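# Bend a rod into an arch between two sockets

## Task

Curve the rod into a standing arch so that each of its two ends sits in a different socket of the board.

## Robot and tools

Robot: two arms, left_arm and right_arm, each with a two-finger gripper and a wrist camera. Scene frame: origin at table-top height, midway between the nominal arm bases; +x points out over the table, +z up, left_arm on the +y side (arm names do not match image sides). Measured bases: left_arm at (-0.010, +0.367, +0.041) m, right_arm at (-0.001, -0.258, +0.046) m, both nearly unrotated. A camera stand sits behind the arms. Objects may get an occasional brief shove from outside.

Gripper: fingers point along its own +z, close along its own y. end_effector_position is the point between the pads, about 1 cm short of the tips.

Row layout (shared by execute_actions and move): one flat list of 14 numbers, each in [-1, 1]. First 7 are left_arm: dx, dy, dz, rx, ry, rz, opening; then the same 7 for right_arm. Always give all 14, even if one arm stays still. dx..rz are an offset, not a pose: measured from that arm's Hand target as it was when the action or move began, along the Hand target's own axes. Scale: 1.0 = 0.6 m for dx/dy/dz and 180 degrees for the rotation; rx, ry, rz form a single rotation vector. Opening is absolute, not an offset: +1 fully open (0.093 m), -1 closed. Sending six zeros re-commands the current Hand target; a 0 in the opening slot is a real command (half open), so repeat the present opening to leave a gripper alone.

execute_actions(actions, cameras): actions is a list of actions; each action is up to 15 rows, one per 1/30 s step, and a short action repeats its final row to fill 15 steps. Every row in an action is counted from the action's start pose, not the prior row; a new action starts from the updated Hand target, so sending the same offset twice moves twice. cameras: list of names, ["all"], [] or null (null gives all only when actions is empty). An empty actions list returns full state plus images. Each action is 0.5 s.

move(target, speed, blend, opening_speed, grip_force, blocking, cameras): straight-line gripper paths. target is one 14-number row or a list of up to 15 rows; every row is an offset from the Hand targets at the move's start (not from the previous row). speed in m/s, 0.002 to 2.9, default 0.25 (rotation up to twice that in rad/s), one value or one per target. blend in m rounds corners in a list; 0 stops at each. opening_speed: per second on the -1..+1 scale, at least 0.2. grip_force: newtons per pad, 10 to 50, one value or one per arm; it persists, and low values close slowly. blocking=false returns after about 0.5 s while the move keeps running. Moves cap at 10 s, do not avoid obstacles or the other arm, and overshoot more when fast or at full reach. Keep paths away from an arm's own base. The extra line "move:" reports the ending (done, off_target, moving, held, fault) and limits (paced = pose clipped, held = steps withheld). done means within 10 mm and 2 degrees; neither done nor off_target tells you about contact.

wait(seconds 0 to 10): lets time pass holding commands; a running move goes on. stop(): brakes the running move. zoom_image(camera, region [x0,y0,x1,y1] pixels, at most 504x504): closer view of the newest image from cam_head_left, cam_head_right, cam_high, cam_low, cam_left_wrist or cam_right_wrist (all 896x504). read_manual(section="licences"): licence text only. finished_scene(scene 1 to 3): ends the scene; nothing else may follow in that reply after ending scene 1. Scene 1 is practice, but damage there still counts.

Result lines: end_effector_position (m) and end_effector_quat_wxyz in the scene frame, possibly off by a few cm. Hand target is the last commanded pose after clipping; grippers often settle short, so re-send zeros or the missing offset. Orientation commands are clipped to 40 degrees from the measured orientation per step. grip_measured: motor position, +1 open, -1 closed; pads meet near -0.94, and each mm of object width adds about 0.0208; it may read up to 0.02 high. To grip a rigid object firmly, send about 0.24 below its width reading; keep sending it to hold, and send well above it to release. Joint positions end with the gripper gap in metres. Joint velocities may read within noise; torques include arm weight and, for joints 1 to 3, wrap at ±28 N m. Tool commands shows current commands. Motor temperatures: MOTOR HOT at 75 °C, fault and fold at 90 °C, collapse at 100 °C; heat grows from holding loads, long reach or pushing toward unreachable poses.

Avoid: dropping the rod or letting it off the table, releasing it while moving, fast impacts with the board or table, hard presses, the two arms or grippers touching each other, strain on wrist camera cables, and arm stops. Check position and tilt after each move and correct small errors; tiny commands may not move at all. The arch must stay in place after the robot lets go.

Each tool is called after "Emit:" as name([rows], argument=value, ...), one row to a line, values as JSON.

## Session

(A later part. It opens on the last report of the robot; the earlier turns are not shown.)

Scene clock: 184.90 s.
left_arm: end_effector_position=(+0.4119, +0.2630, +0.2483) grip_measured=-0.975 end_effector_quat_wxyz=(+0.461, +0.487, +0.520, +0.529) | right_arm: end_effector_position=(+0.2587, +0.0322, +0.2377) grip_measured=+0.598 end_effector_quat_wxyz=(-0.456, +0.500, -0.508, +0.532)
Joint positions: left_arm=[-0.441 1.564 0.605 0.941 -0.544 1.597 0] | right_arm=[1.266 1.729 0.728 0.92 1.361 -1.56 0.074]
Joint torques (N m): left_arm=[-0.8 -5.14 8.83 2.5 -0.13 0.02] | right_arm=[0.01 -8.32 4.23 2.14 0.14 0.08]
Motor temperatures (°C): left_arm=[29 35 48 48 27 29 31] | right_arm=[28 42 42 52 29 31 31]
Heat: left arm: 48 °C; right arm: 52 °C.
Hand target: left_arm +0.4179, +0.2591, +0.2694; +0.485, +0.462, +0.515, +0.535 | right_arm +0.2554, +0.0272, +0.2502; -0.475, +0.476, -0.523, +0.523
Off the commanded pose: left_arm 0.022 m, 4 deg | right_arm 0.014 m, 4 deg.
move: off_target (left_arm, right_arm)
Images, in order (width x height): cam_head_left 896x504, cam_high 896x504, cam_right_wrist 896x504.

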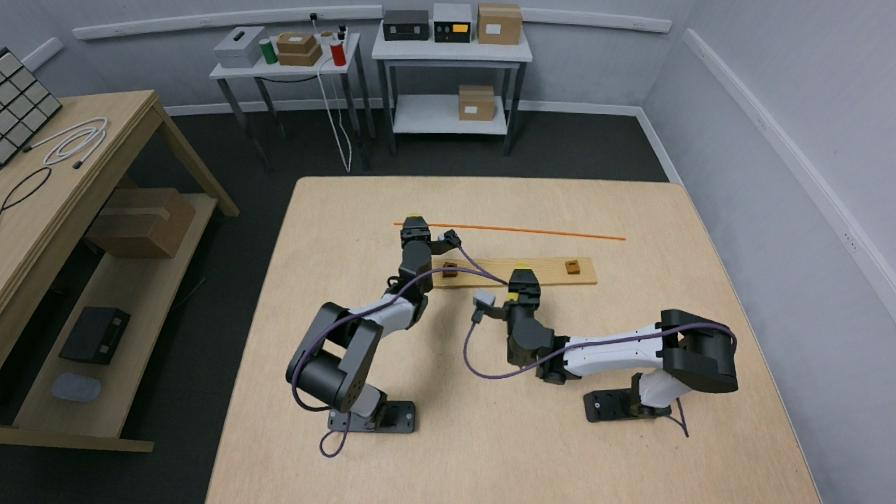

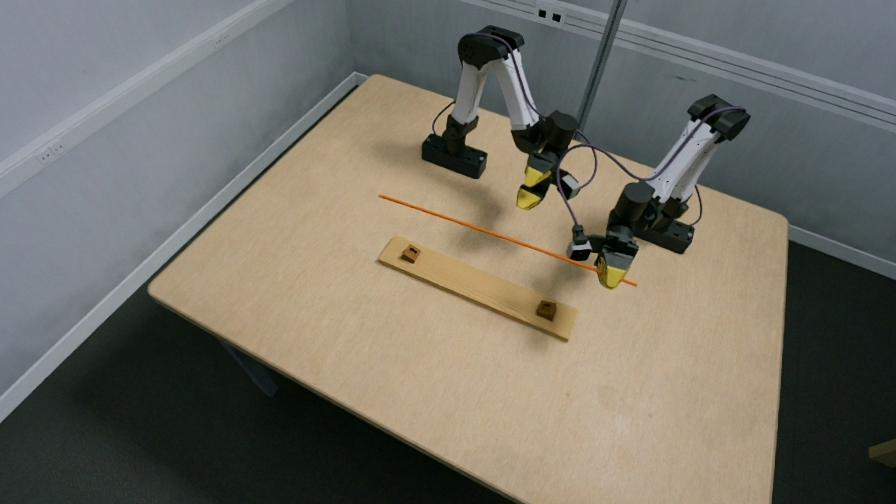

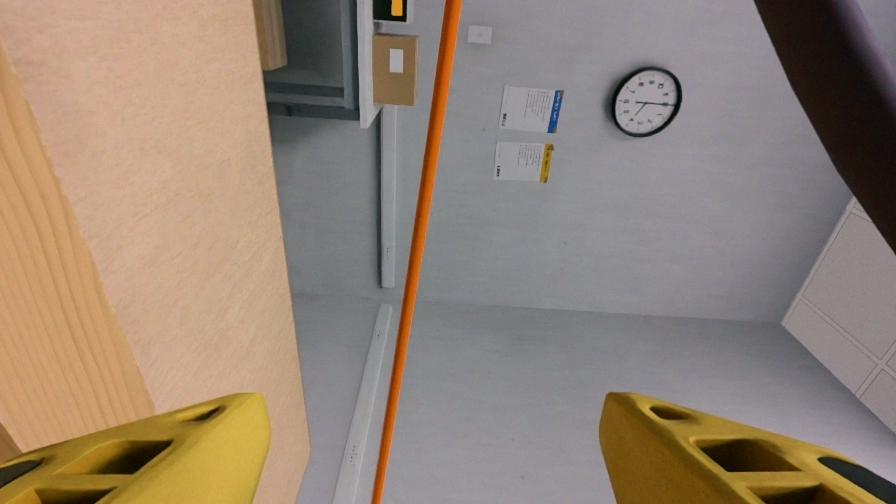

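Emit:
move(target=[0,0,0,0,0,-0.03,-1, 0.334,-0.034,0.1735,0.02,0.0917,0,0.6], speed=0.12, cameras=["cam_right_wrist","cam_high","cam_head_left"])

Scene clock: 222.60 s.
left_arm: end_effector_position=(+0.4119, +0.2632, +0.2483) grip_measured=-0.975 end_effector_quat_wxyz=(+0.480, +0.467, +0.538, +0.512) | right_arm: end_effector_position=(+0.3416, -0.1801, +0.2621) grip_measured=+0.598 end_effector_quat_wxyz=(+0.392, -0.394, +0.572, -0.604)
Joint positions: left_arm=[-0.441 1.564 0.605 0.941 -0.545 1.523 0] | right_arm=[0.638 1.395 0.422 1.045 1.04 -1.659 0.074]
Joint torques (N m): left_arm=[-0.76 -5.16 8.81 2.5 -0.11 -0.2] | right_arm=[-1.07 -5.16 4.4 2.28 -0.29 -0.04]
Heat: left arm: 50 °C; right arm: 54 °C.
Hand target: left_arm +0.4179, +0.2591, +0.2694; +0.509, +0.437, +0.536, +0.512 | right_arm +0.3401, -0.1821, +0.2707; +0.410, -0.381, +0.569, -0.602
Off the commanded pose: left_arm 0.022 m, 5 deg | right_arm 0.009 m, 3 deg.
move: off_target (left_arm, right_arm)
Images, in order (width x height): cam_head_left 896x504, cam_high 896x504, cam_right_wrist 896x504.

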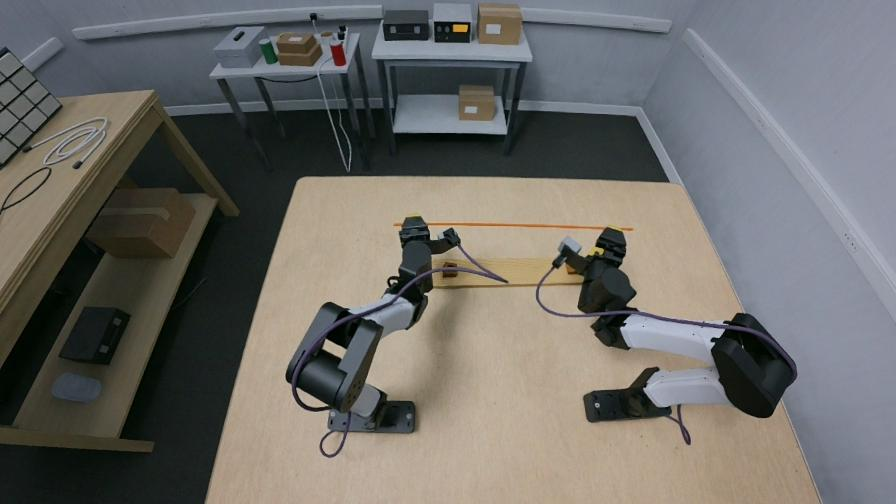

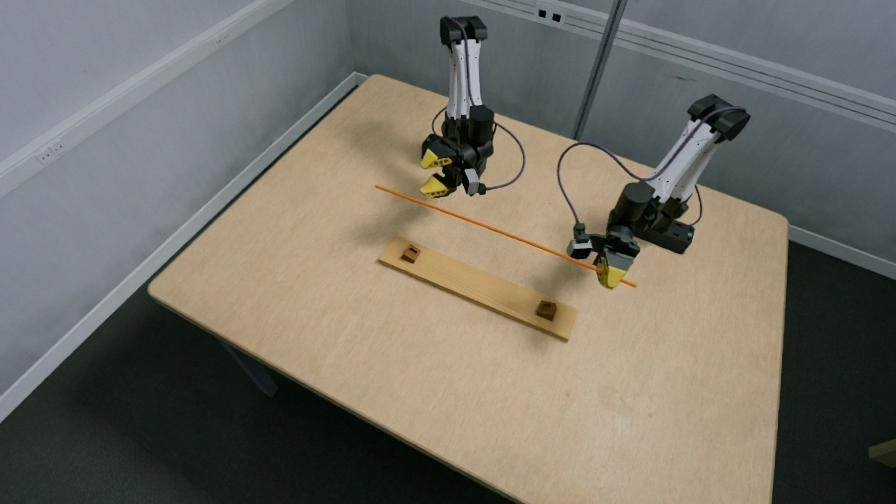

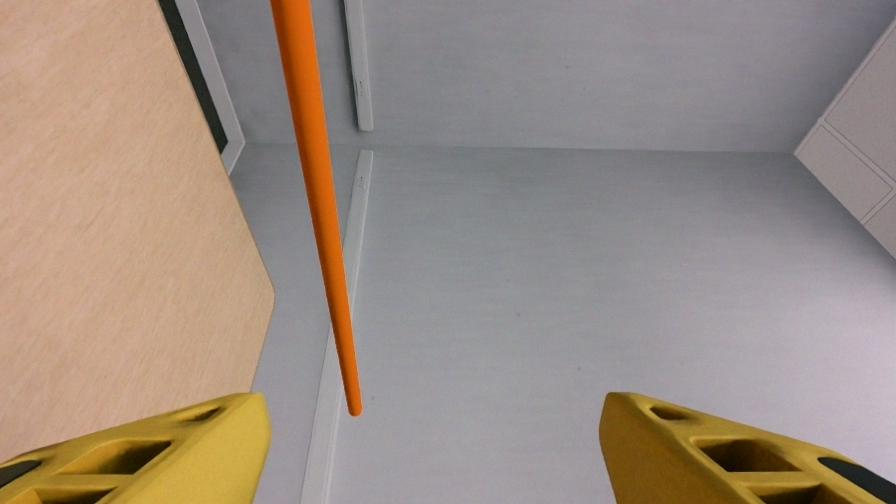

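Emit:
zoom_image(camera="cam_head_left", region=[380, 180, 660, 320])

Emit:
zoom_image(camera="cam_high", region=[360, 120, 680, 350])

Scaled by 1.800 from the camera's 896x504 image, which has a finer 1280x720 frame.

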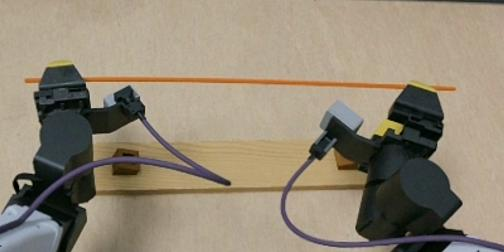

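Scaled by 1.575 from the camera's 896x504 image, which has a finer 1280x720 frame.

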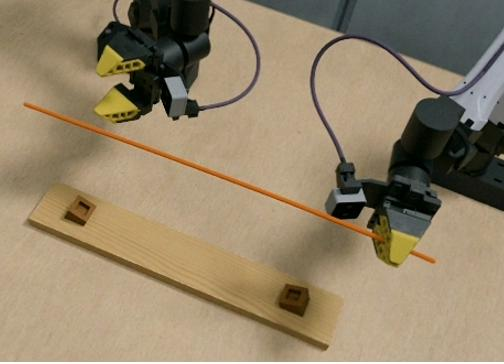

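Emit:
zoom_image(camera="cam_right_wrist", region=[250, 250, 450, 450])

Scaled by 2.520 from the camera's 896x504 image, which has a finer 1280x720 frame.

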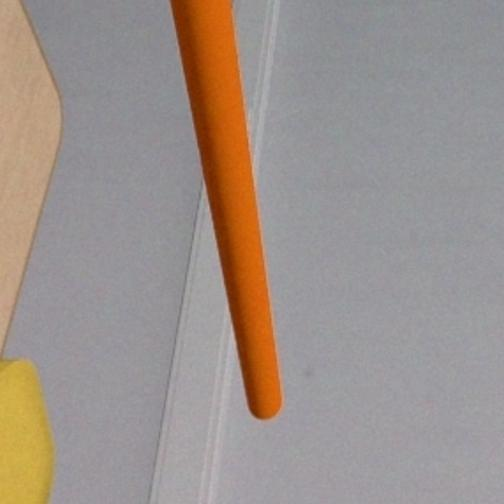

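Emit:
move([
  [0,0,0,0,0,-0.017,-1, 0.058,0.022,0,0,0,0.009,0.6],
  [0,0,0,0,0,-0.017,-1, 0.058,0.016,0.11,0,0,0.009,0.6],
], speed=0.1, cameras=["cam_right_wrist","cam_head_left"])

Scene clock: 271.67 s.
left_arm: end_effector_position=(+0.4119, +0.2632, +0.2483) grip_measured=-0.975 end_effector_quat_wxyz=(+0.494, +0.452, +0.550, +0.499) | right_arm: end_effector_position=(+0.3815, -0.2411, +0.2499) grip_measured=+0.598 end_effector_quat_wxyz=(+0.393, -0.393, +0.578, -0.598)
Joint positions: left_arm=[-0.441 1.564 0.605 0.941 -0.545 1.469 0] | right_arm=[0.333 1.452 0.428 1.056 0.736 -1.607 0.074]
Joint torques (N m): left_arm=[-0.77 -5.2 8.81 2.5 -0.11 -0.19] | right_arm=[-1.14 -3.66 7.66 2.37 -0.31 0.19]
Heat: left arm: 51 °C; right arm: 53 °C.
Hand target: left_arm +0.4179, +0.2591, +0.2694; +0.523, +0.423, +0.548, +0.498 | right_arm +0.3888, -0.2392, +0.2650; +0.418, -0.373, +0.574, -0.596
Off the commanded pose: left_arm 0.022 m, 5 deg | right_arm 0.017 m, 4 deg.
move: off_target (left_arm, right_arm)
Images, in order (width x height): cam_head_left 896x504, cam_right_wrist 896x504.

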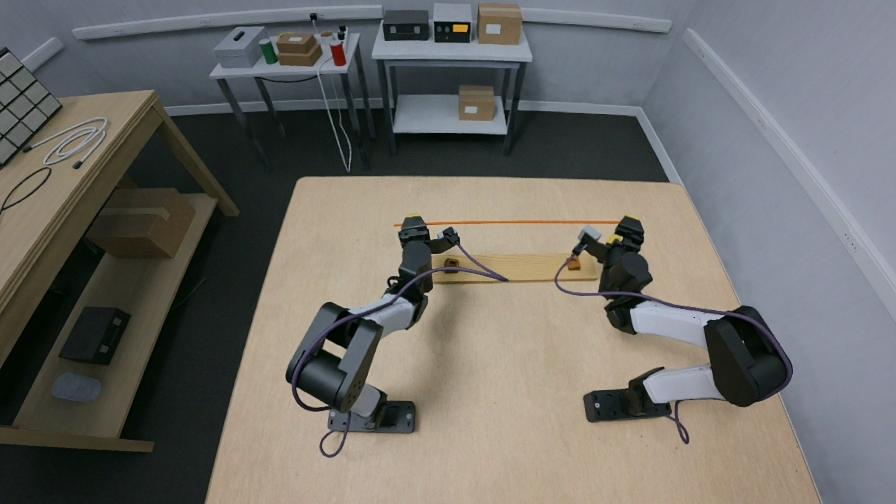

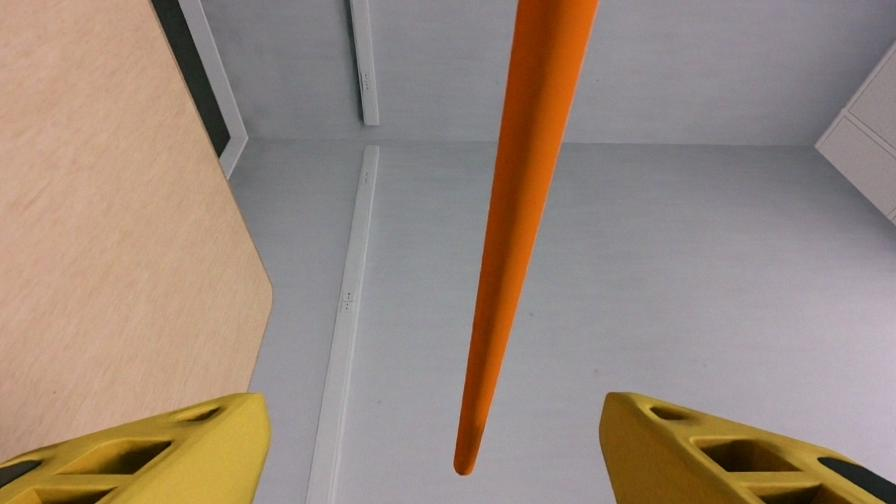

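Emit:
move(target=[0,0,0,0,0,0,-1, -0.033,-0.015,0.033,0,0,0.013,0.6], speed=0.1, cameras=["cam_right_wrist"])

Scene clock: 282.47 s.
left_arm: end_effector_position=(+0.4118, +0.2634, +0.2483) grip_measured=-0.975 end_effector_quat_wxyz=(+0.493, +0.452, +0.551, +0.499) | right_arm: end_effector_position=(+0.4075, -0.2316, +0.2651) grip_measured=+0.598 end_effector_quat_wxyz=(+0.413, -0.373, +0.583, -0.592)
Joint positions: left_arm=[-0.441 1.564 0.605 0.941 -0.547 1.469 0] | right_arm=[0.333 1.525 0.55 1.03 0.736 -1.568 0.074]
Joint torques (N m): left_arm=[-0.76 -5.19 8.8 2.5 -0.1 -0.18] | right_arm=[-0.54 -4.37 7.82 2.15 -0.21 0.15]
Motor temperatures (°C): left_arm=[29 38 52 50 27 29 32] | right_arm=[27 40 43 56 29 31 29]
Heat: left arm: 52 °C; right arm: 56 °C.
Hand target: left_arm +0.4178, +0.2591, +0.2694; +0.523, +0.422, +0.548, +0.498 | right_arm +0.4139, -0.2282, +0.2759; +0.431, -0.361, +0.582, -0.588
Off the commanded pose: left_arm 0.022 m, 5 deg | right_arm 0.013 m, 2 deg.
move: off_target (left_arm, right_arm)
Images, in order (width x height): cam_right_wrist 896x504.

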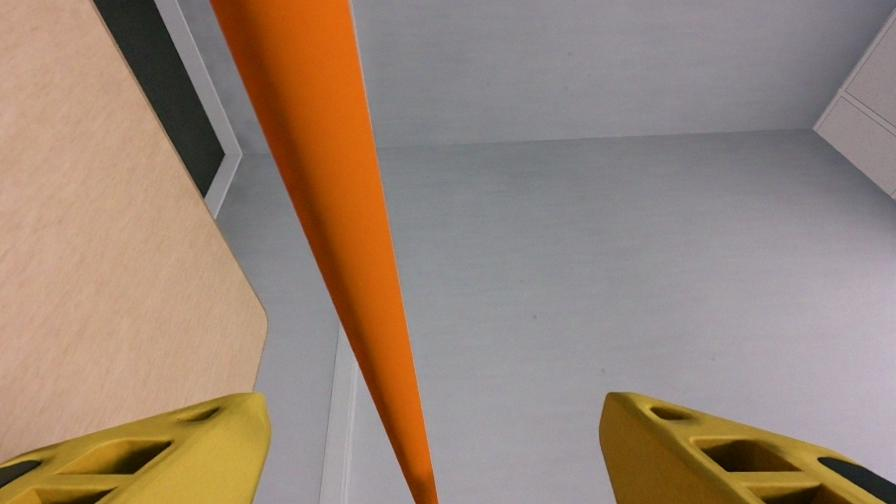

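Emit:
move(target=[0,0,0,0,0,0,-1, -0.01,0.0095,0.027,0,0,0,0.6], speed=0.08, cameras=["cam_right_wrist"])

Scene clock: 290.40 s.
left_arm: end_effector_position=(+0.4118, +0.2640, +0.2483) grip_measured=-0.975 end_effector_quat_wxyz=(+0.493, +0.451, +0.551, +0.500) | right_arm: end_effector_position=(+0.4240, -0.2293, +0.2566) grip_measured=+0.598 end_effector_quat_wxyz=(+0.406, -0.381, +0.586, -0.589)
Joint positions: left_arm=[-0.441 1.564 0.605 0.941 -0.55 1.469 0] | right_arm=[0.32 1.6 0.603 1.03 0.722 -1.565 0.074]
Joint torques (N m): left_arm=[-0.76 -5.19 8.81 2.5 -0.07 -0.18] | right_arm=[-1.29 -4.86 7.84 2.35 -0.28 0.13]
Motor temperatures (°C): left_arm=[29 38 52 50 27 29 32] | right_arm=[27 40 43 56 29 31 29]
Heat: left arm: 52 °C; right arm: 56 °C.
Hand target: left_arm +0.4179, +0.2591, +0.2694; +0.523, +0.422, +0.548, +0.498 | right_arm +0.4316, -0.2285, +0.2717; +0.431, -0.361, +0.582, -0.588
Off the commanded pose: left_arm 0.023 m, 5 deg | right_arm 0.017 m, 4 deg.
move: off_target (left_arm, right_arm)
Images, in order (width x height): cam_right_wrist 896x504.

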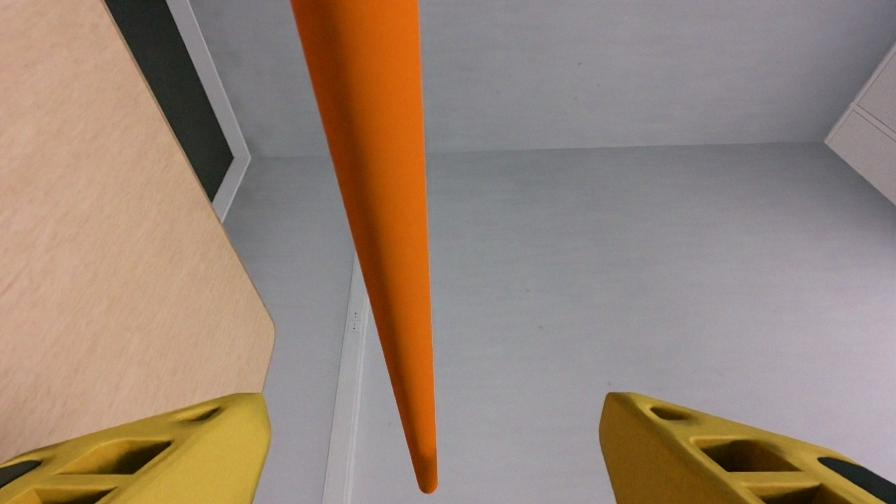

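Emit:
move(target=[0,0,0,0,0,0,-1, -0.025,0.007,0.02,0,0,0,0.6], speed=0.08, cameras=["cam_right_wrist","cam_high"])

Scene clock: 296.77 s.
left_arm: end_effector_position=(+0.4117, +0.2647, +0.2483) grip_measured=-0.975 end_effector_quat_wxyz=(+0.492, +0.450, +0.552, +0.501) | right_arm: end_effector_position=(+0.4422, -0.2229, +0.2537) grip_measured=+0.598 end_effector_quat_wxyz=(+0.405, -0.382, +0.586, -0.589)
Joint positions: left_arm=[-0.441 1.564 0.605 0.941 -0.554 1.469 0] | right_arm=[0.32 1.676 0.674 1.03 0.722 -1.564 0.074]
Joint torques (N m): left_arm=[-0.77 -5.22 8.79 2.5 -0.03 -0.18] | right_arm=[-0.25 -5.38 7.75 2.4 -0.16 0.17]
Motor temperatures (°C): left_arm=[29 38 52 51 27 29 32] | right_arm=[27 40 44 57 29 31 29]
Heat: left arm: 52 °C; right arm: 57 °C.
Hand target: left_arm +0.4179, +0.2591, +0.2694; +0.523, +0.422, +0.548, +0.498 | right_arm +0.4486, -0.2189, +0.2694; +0.431, -0.361, +0.582, -0.588
Off the commanded pose: left_arm 0.023 m, 5 deg | right_arm 0.017 m, 4 deg.
move: off_target (left_arm, right_arm)
Images, in order (width x height): cam_high 896x504, cam_right_wrist 896x504.

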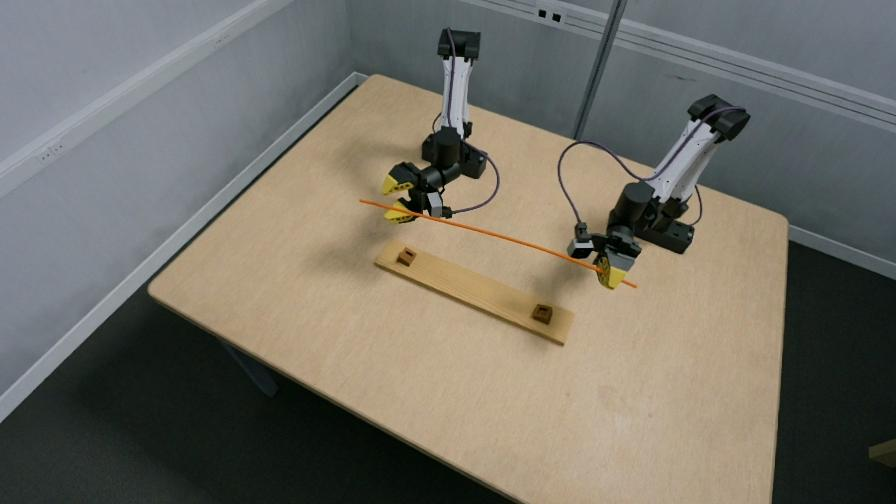

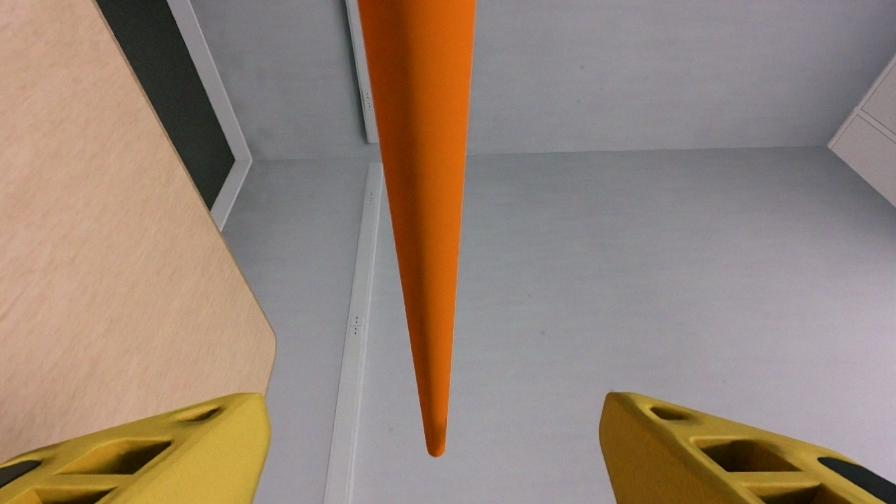

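Emit:
zoom_image(camera="cam_high", region=[340, 130, 660, 350])

Emit:
execute_actions(actions=[], cameras=["cam_head_left","cam_head_right","cam_left_wrist"])

Scaled by 1.575 from the camera's 896x504 image, which has a finer 1280x720 frame.

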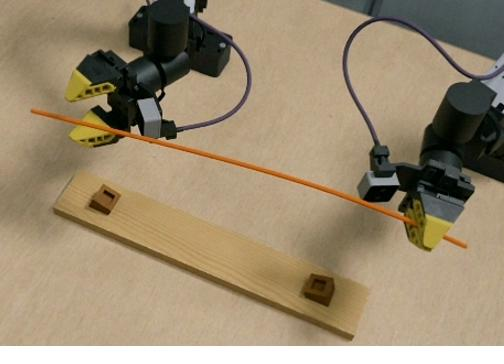

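Scene clock: 314.50 s.
left_arm: end_effector_position=(+0.4117, +0.2647, +0.2483) grip_measured=-0.975 end_effector_quat_wxyz=(+0.492, +0.450, +0.552, +0.501) | right_arm: end_effector_position=(+0.4422, -0.2229, +0.2537) grip_measured=+0.598 end_effector_quat_wxyz=(+0.405, -0.382, +0.586, -0.589)
Joint positions: left_arm=[-0.441 1.564 0.605 0.941 -0.554 1.469 0] | right_arm=[0.32 1.676 0.674 1.03 0.722 -1.564 0.074]
Joint velocities: within noise
Joint torques (N m): left_arm=[-0.77 -5.19 8.8 2.5 -0.03 -0.18] | right_arm=[-0.27 -5.38 7.83 2.4 -0.16 0.17]
Motor temperatures (°C): left_arm=[29 38 52 51 27 29 32] | right_arm=[27 40 46 59 29 31 29]
Heat: left arm: 52 °C; right arm: 59 °C.
Hand target: left_arm +0.4179, +0.2591, +0.2694; +0.523, +0.422, +0.548, +0.498 | right_arm +0.4486, -0.2189, +0.2694; +0.431, -0.361, +0.582, -0.588
Tool commands: left_gripper/opening=-1.0 right_gripper/opening=+0.6
Off the commanded pose: left_arm 0.023 m, 5 deg | right_arm 0.017 m, 4 deg.
Images, in order (width x height): cam_head_left 896x504, cam_head_right 896x504, cam_left_wrist 896x504.

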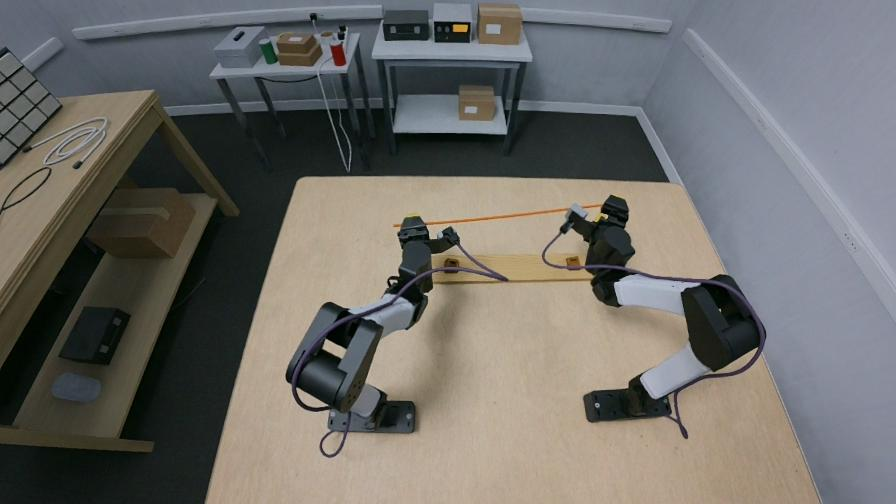

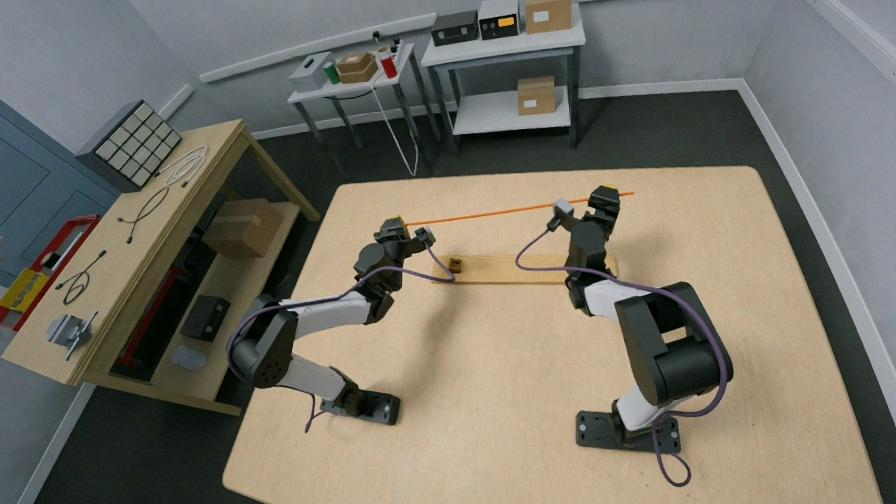

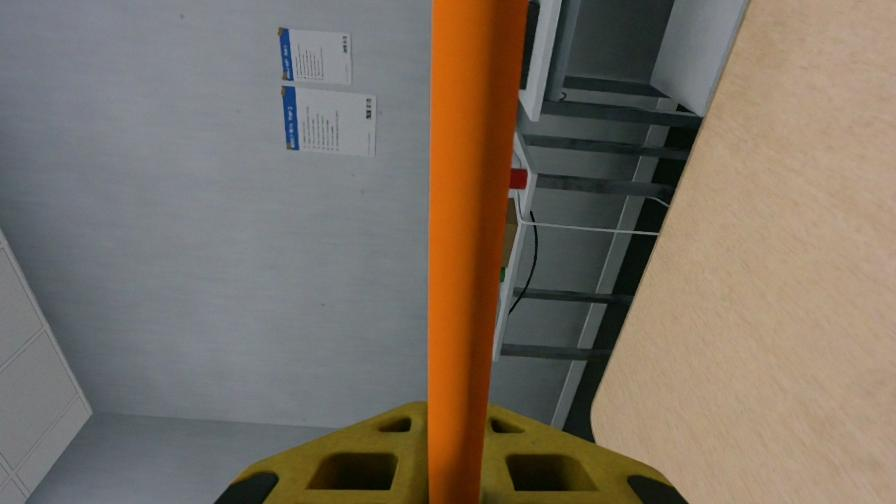

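Emit:
move(target=[0,0,0,0,0,0,-1, 0,0,-0.09,0,0,0,0.6], speed=0.06, cameras=["cam_right_wrist","cam_head_left"])

Scene clock: 326.03 s.
left_arm: end_effector_position=(+0.4117, +0.2648, +0.2483) grip_measured=-0.975 end_effector_quat_wxyz=(+0.491, +0.450, +0.552, +0.501) | right_arm: end_effector_position=(+0.4042, -0.1977, +0.2510) grip_measured=+0.598 end_effector_quat_wxyz=(+0.410, -0.386, +0.584, -0.584)
Joint positions: left_arm=[-0.441 1.564 0.605 0.941 -0.555 1.469 0] | right_arm=[0.444 1.587 0.563 1.054 0.83 -1.564 0.074]
Joint torques (N m): left_arm=[-0.79 -5.19 8.81 2.5 -0.02 -0.18] | right_arm=[0.2 -7.06 4.34 2.49 0.08 0.03]
Motor temperatures (°C): left_arm=[29 38 52 51 27 29 32] | right_arm=[27 40 46 60 29 31 29]
Heat: left arm: 52 °C; right arm: 60 °C.
Hand target: left_arm +0.4179, +0.2591, +0.2694; +0.523, +0.422, +0.548, +0.498 | right_arm +0.3986, -0.1986, +0.2660; +0.431, -0.361, +0.582, -0.588
Off the commanded pose: left_arm 0.023 m, 5 deg | right_arm 0.016 m, 4 deg.
move: off_target (left_arm, right_arm)
Images, in order (width x height): cam_head_left 896x504, cam_right_wrist 896x504.

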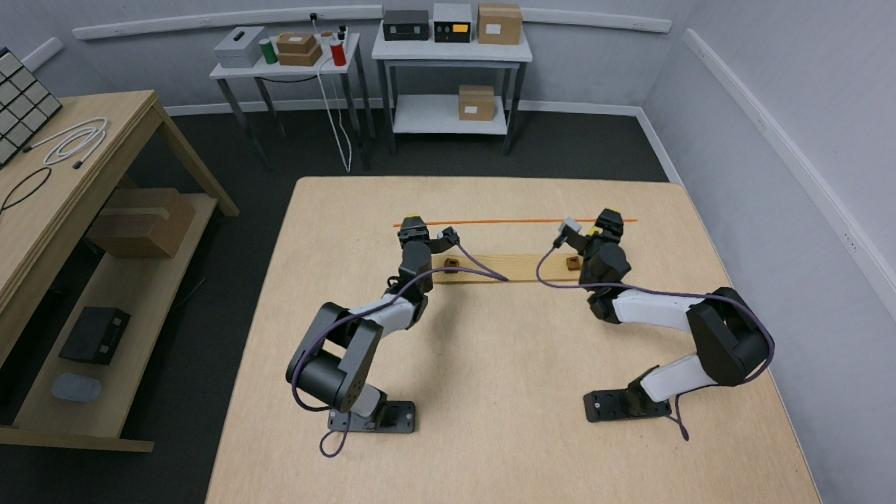

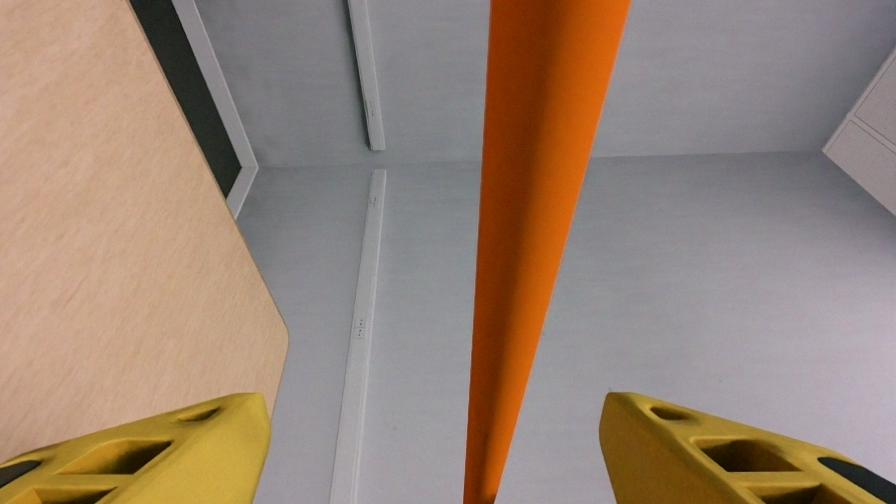

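Emit:
zoom_image(camera="cam_right_wrist", region=[400, 304, 600, 504])

Scaled by 2.520 from the camera's 896x504 image, which has a finer 1280x720 frame.

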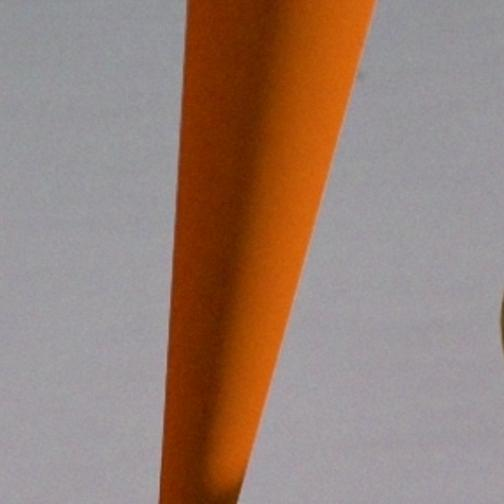

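Emit:
move(target=[0,0,0,0,0,0,-1, 0.015,-0.0145,-0.01,0,-0.044,0,0.6], speed=0.06, cameras=["cam_right_wrist","cam_head_left"])

Scene clock: 355.40 s.
left_arm: end_effector_position=(+0.4117, +0.2648, +0.2483) grip_measured=-0.975 end_effector_quat_wxyz=(+0.491, +0.450, +0.552, +0.501) | right_arm: end_effector_position=(+0.3912, -0.2033, +0.2684) grip_measured=+0.598 end_effector_quat_wxyz=(+0.460, -0.405, +0.553, -0.564)
Joint positions: left_arm=[-0.441 1.564 0.605 0.941 -0.555 1.469 0] | right_arm=[0.388 1.449 0.477 1.047 0.653 -1.564 0.074]
Joint torques (N m): left_arm=[-0.77 -5.2 8.8 2.5 -0.02 -0.19] | right_arm=[-1.26 -5.96 4.56 2.19 -0.38 0.08]
Motor temperatures (°C): left_arm=[29 38 53 52 27 29 33] | right_arm=[27 41 44 63 29 31 29]
Heat: left arm: 53 °C; right arm: 63 °C.
Hand target: left_arm +0.4179, +0.2591, +0.2694; +0.523, +0.422, +0.548, +0.498 | right_arm +0.3890, -0.2052, +0.2737; +0.470, -0.401, +0.551, -0.561
Off the commanded pose: left_arm 0.023 m, 5 deg | right_arm 0.006 m, 1 deg.
move: off_target (left_arm)
Images, in order (width x height): cam_head_left 896x504, cam_right_wrist 896x504.

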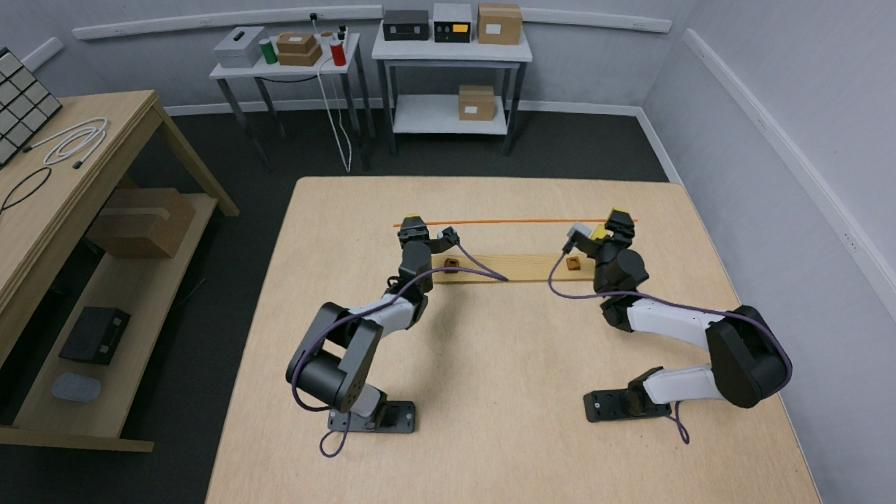

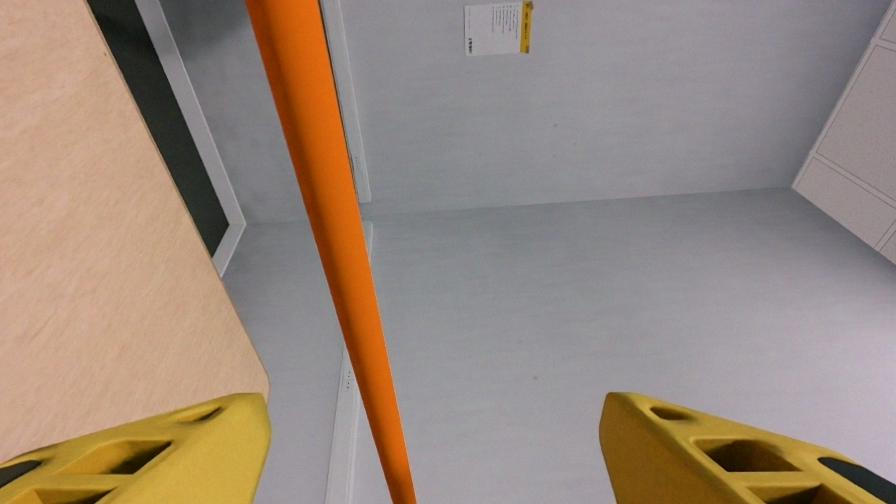

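Emit:
zoom_image(camera="cam_head_left", region=[560, 180, 660, 280])

Scaled by 5.040 from the camera's 896x504 image, which has a finer 1280x720 frame.

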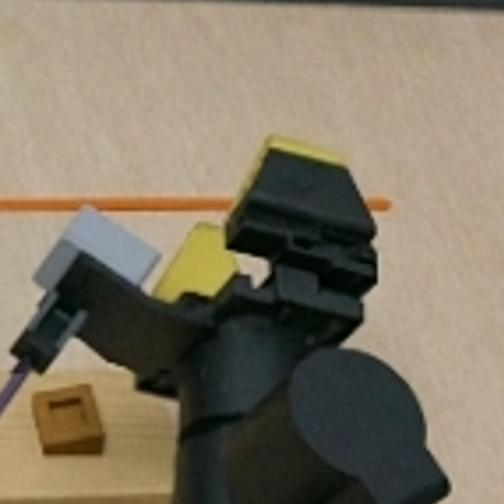

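Emit:
move(target=[0,0,0,0,0,0,-1, 0.0,0.0165,0.034,-0.006,0,-0.009,0.6], speed=0.06, cameras=["cam_right_wrist","cam_head_left"])

Scene clock: 368.33 s.
left_arm: end_effector_position=(+0.4117, +0.2648, +0.2483) grip_measured=-0.975 end_effector_quat_wxyz=(+0.491, +0.450, +0.552, +0.501) | right_arm: end_effector_position=(+0.4023, -0.2114, +0.2525) grip_measured=+0.598 end_effector_quat_wxyz=(+0.444, -0.421, +0.558, -0.561)
Joint positions: left_arm=[-0.441 1.564 0.605 0.941 -0.555 1.469 0] | right_arm=[0.342 1.504 0.488 1.043 0.608 -1.564 0.074]
Joint torques (N m): left_arm=[-0.77 -5.22 8.81 2.5 -0.02 -0.18] | right_arm=[-1.2 -4.16 7.76 2.27 -0.32 -0.03]
Motor temperatures (°C): left_arm=[29 38 53 52 27 29 33] | right_arm=[27 42 43 59 29 31 29]
Heat: left arm: 53 °C; right arm: 59 °C.
Hand target: left_arm +0.4179, +0.2591, +0.2694; +0.523, +0.422, +0.548, +0.498 | right_arm +0.4095, -0.2096, +0.2654; +0.458, -0.413, +0.550, -0.563
Off the commanded pose: left_arm 0.023 m, 5 deg | right_arm 0.015 m, 2 deg.
move: off_target (left_arm, right_arm)
Images, in order (width x height): cam_head_left 896x504, cam_right_wrist 896x504.

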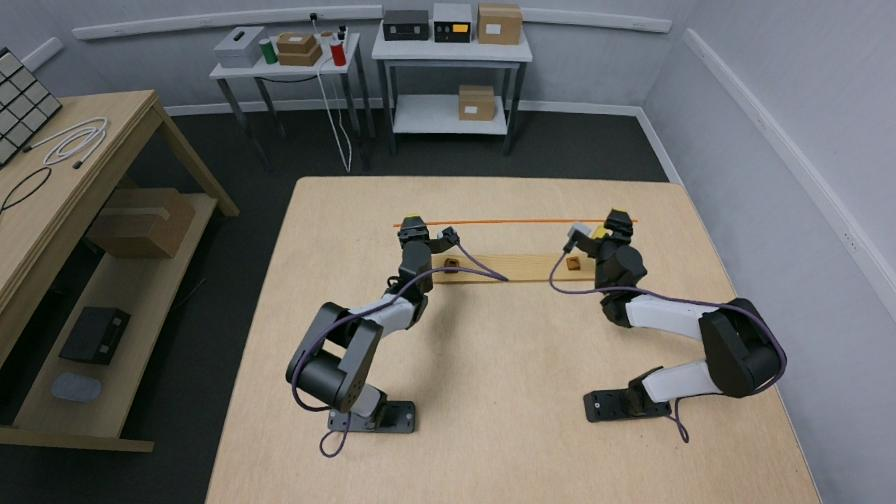

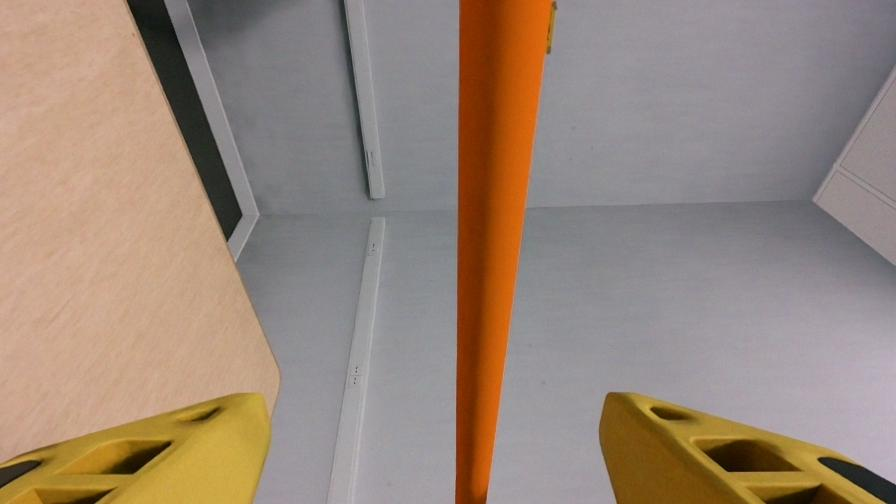

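Emit:
move(target=[0,0,0,0,0,0,-1, 0.0,-0.0115,0.021,0,0,0,0.6], speed=0.06, cameras=["cam_right_wrist"])

Scene clock: 374.53 s.
left_arm: end_effector_position=(+0.4117, +0.2648, +0.2483) grip_measured=-0.975 end_effector_quat_wxyz=(+0.491, +0.450, +0.552, +0.501) | right_arm: end_effector_position=(+0.4142, -0.2143, +0.2613) grip_measured=+0.598 end_effector_quat_wxyz=(+0.446, -0.420, +0.557, -0.562)
Joint positions: left_arm=[-0.441 1.564 0.605 0.941 -0.555 1.469 0] | right_arm=[0.317 1.517 0.541 1.01 0.582 -1.564 0.074]
Joint torques (N m): left_arm=[-0.76 -5.19 8.79 2.5 -0.03 -0.18] | right_arm=[-1.24 -4.34 7.91 2.21 -0.24 -0.01]
Motor temperatures (°C): left_arm=[29 38 53 52 27 29 33] | right_arm=[27 41 43 58 29 31 29]
Heat: left arm: 53 °C; right arm: 58 °C.
Hand target: left_arm +0.4179, +0.2591, +0.2694; +0.523, +0.422, +0.548, +0.498 | right_arm +0.4213, -0.2129, +0.2729; +0.458, -0.413, +0.550, -0.563
Off the commanded pose: left_arm 0.023 m, 5 deg | right_arm 0.014 m, 2 deg.
move: off_target (left_arm, right_arm)
Images, in order (width x height): cam_right_wrist 896x504.

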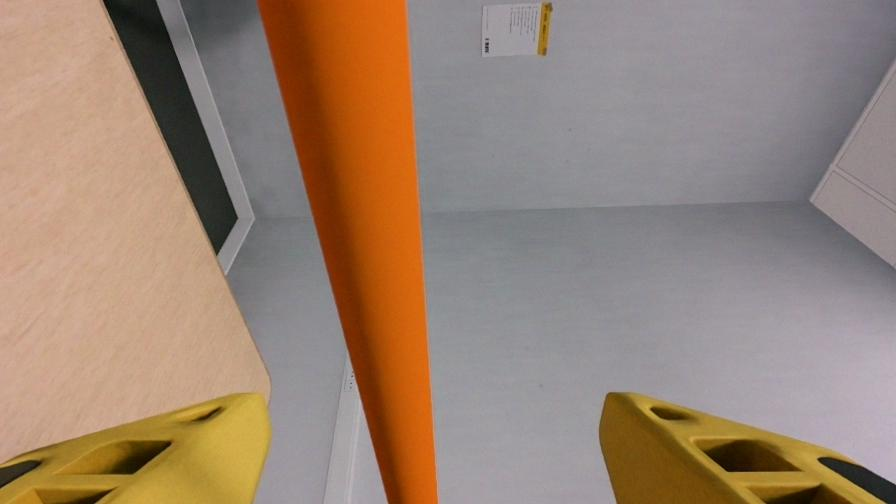

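Emit:
move(target=[0,0,0,0,0,0,-1, 0.0,0.005,-0.004,0,0,0,-1], speed=0.04, opening_speed=0.6, cameras=["cam_right_wrist","cam_high","cam_head_left"])

Scene clock: 384.63 s.
left_arm: end_effector_position=(+0.4117, +0.2648, +0.2483) grip_measured=-0.975 end_effector_quat_wxyz=(+0.491, +0.450, +0.552, +0.501) | right_arm: end_effector_position=(+0.4147, -0.2140, +0.2595) grip_measured=-0.956 end_effector_quat_wxyz=(+0.444, -0.421, +0.557, -0.561)
Joint positions: left_arm=[-0.441 1.564 0.605 0.941 -0.555 1.469 0] | right_arm=[0.317 1.521 0.541 1.009 0.582 -1.564 0]
Joint torques (N m): left_arm=[-0.79 -5.23 8.8 2.5 -0.03 -0.19] | right_arm=[-0.83 -4.4 6.9 2.38 -0.24 -0.01]
Motor temperatures (°C): left_arm=[29 38 53 52 27 29 33] | right_arm=[27 41 45 60 29 31 29]
Heat: left arm: 53 °C; right arm: 60 °C.
Hand target: left_arm +0.4179, +0.2591, +0.2694; +0.523, +0.423, +0.548, +0.498 | right_arm +0.4192, -0.2122, +0.2698; +0.458, -0.413, +0.550, -0.563
Off the commanded pose: left_arm 0.023 m, 5 deg | right_arm 0.011 m, 2 deg.
move: off_target (left_arm, right_arm)
Images, in order (width x height): cam_head_left 896x504, cam_high 896x504, cam_right_wrist 896x504.

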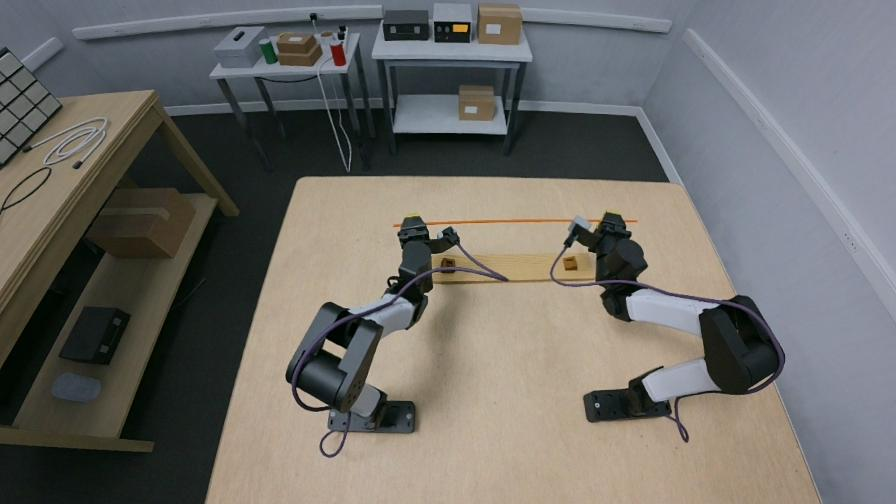

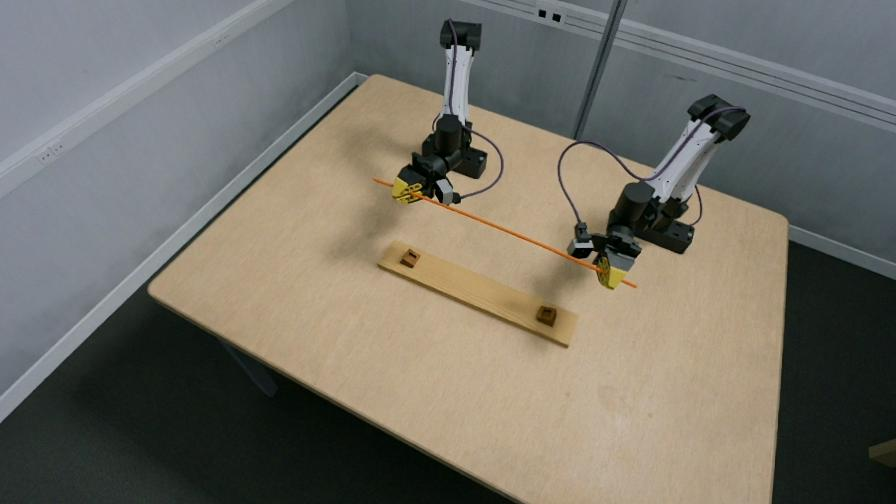

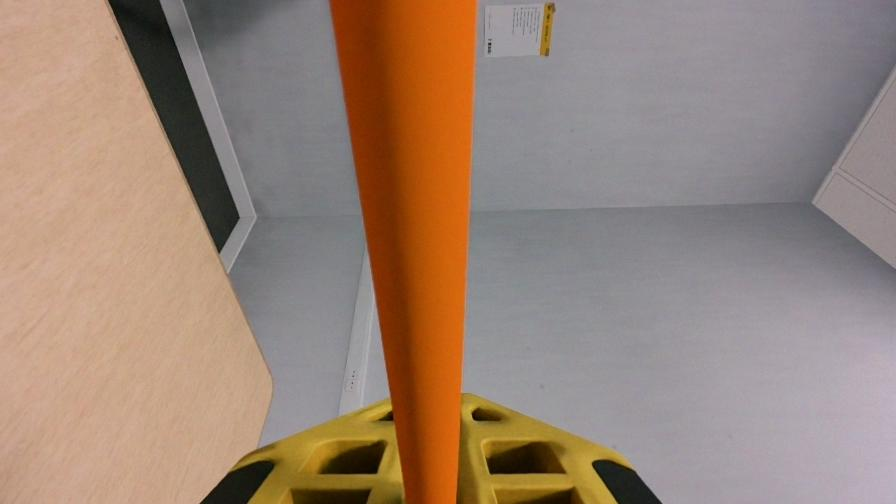

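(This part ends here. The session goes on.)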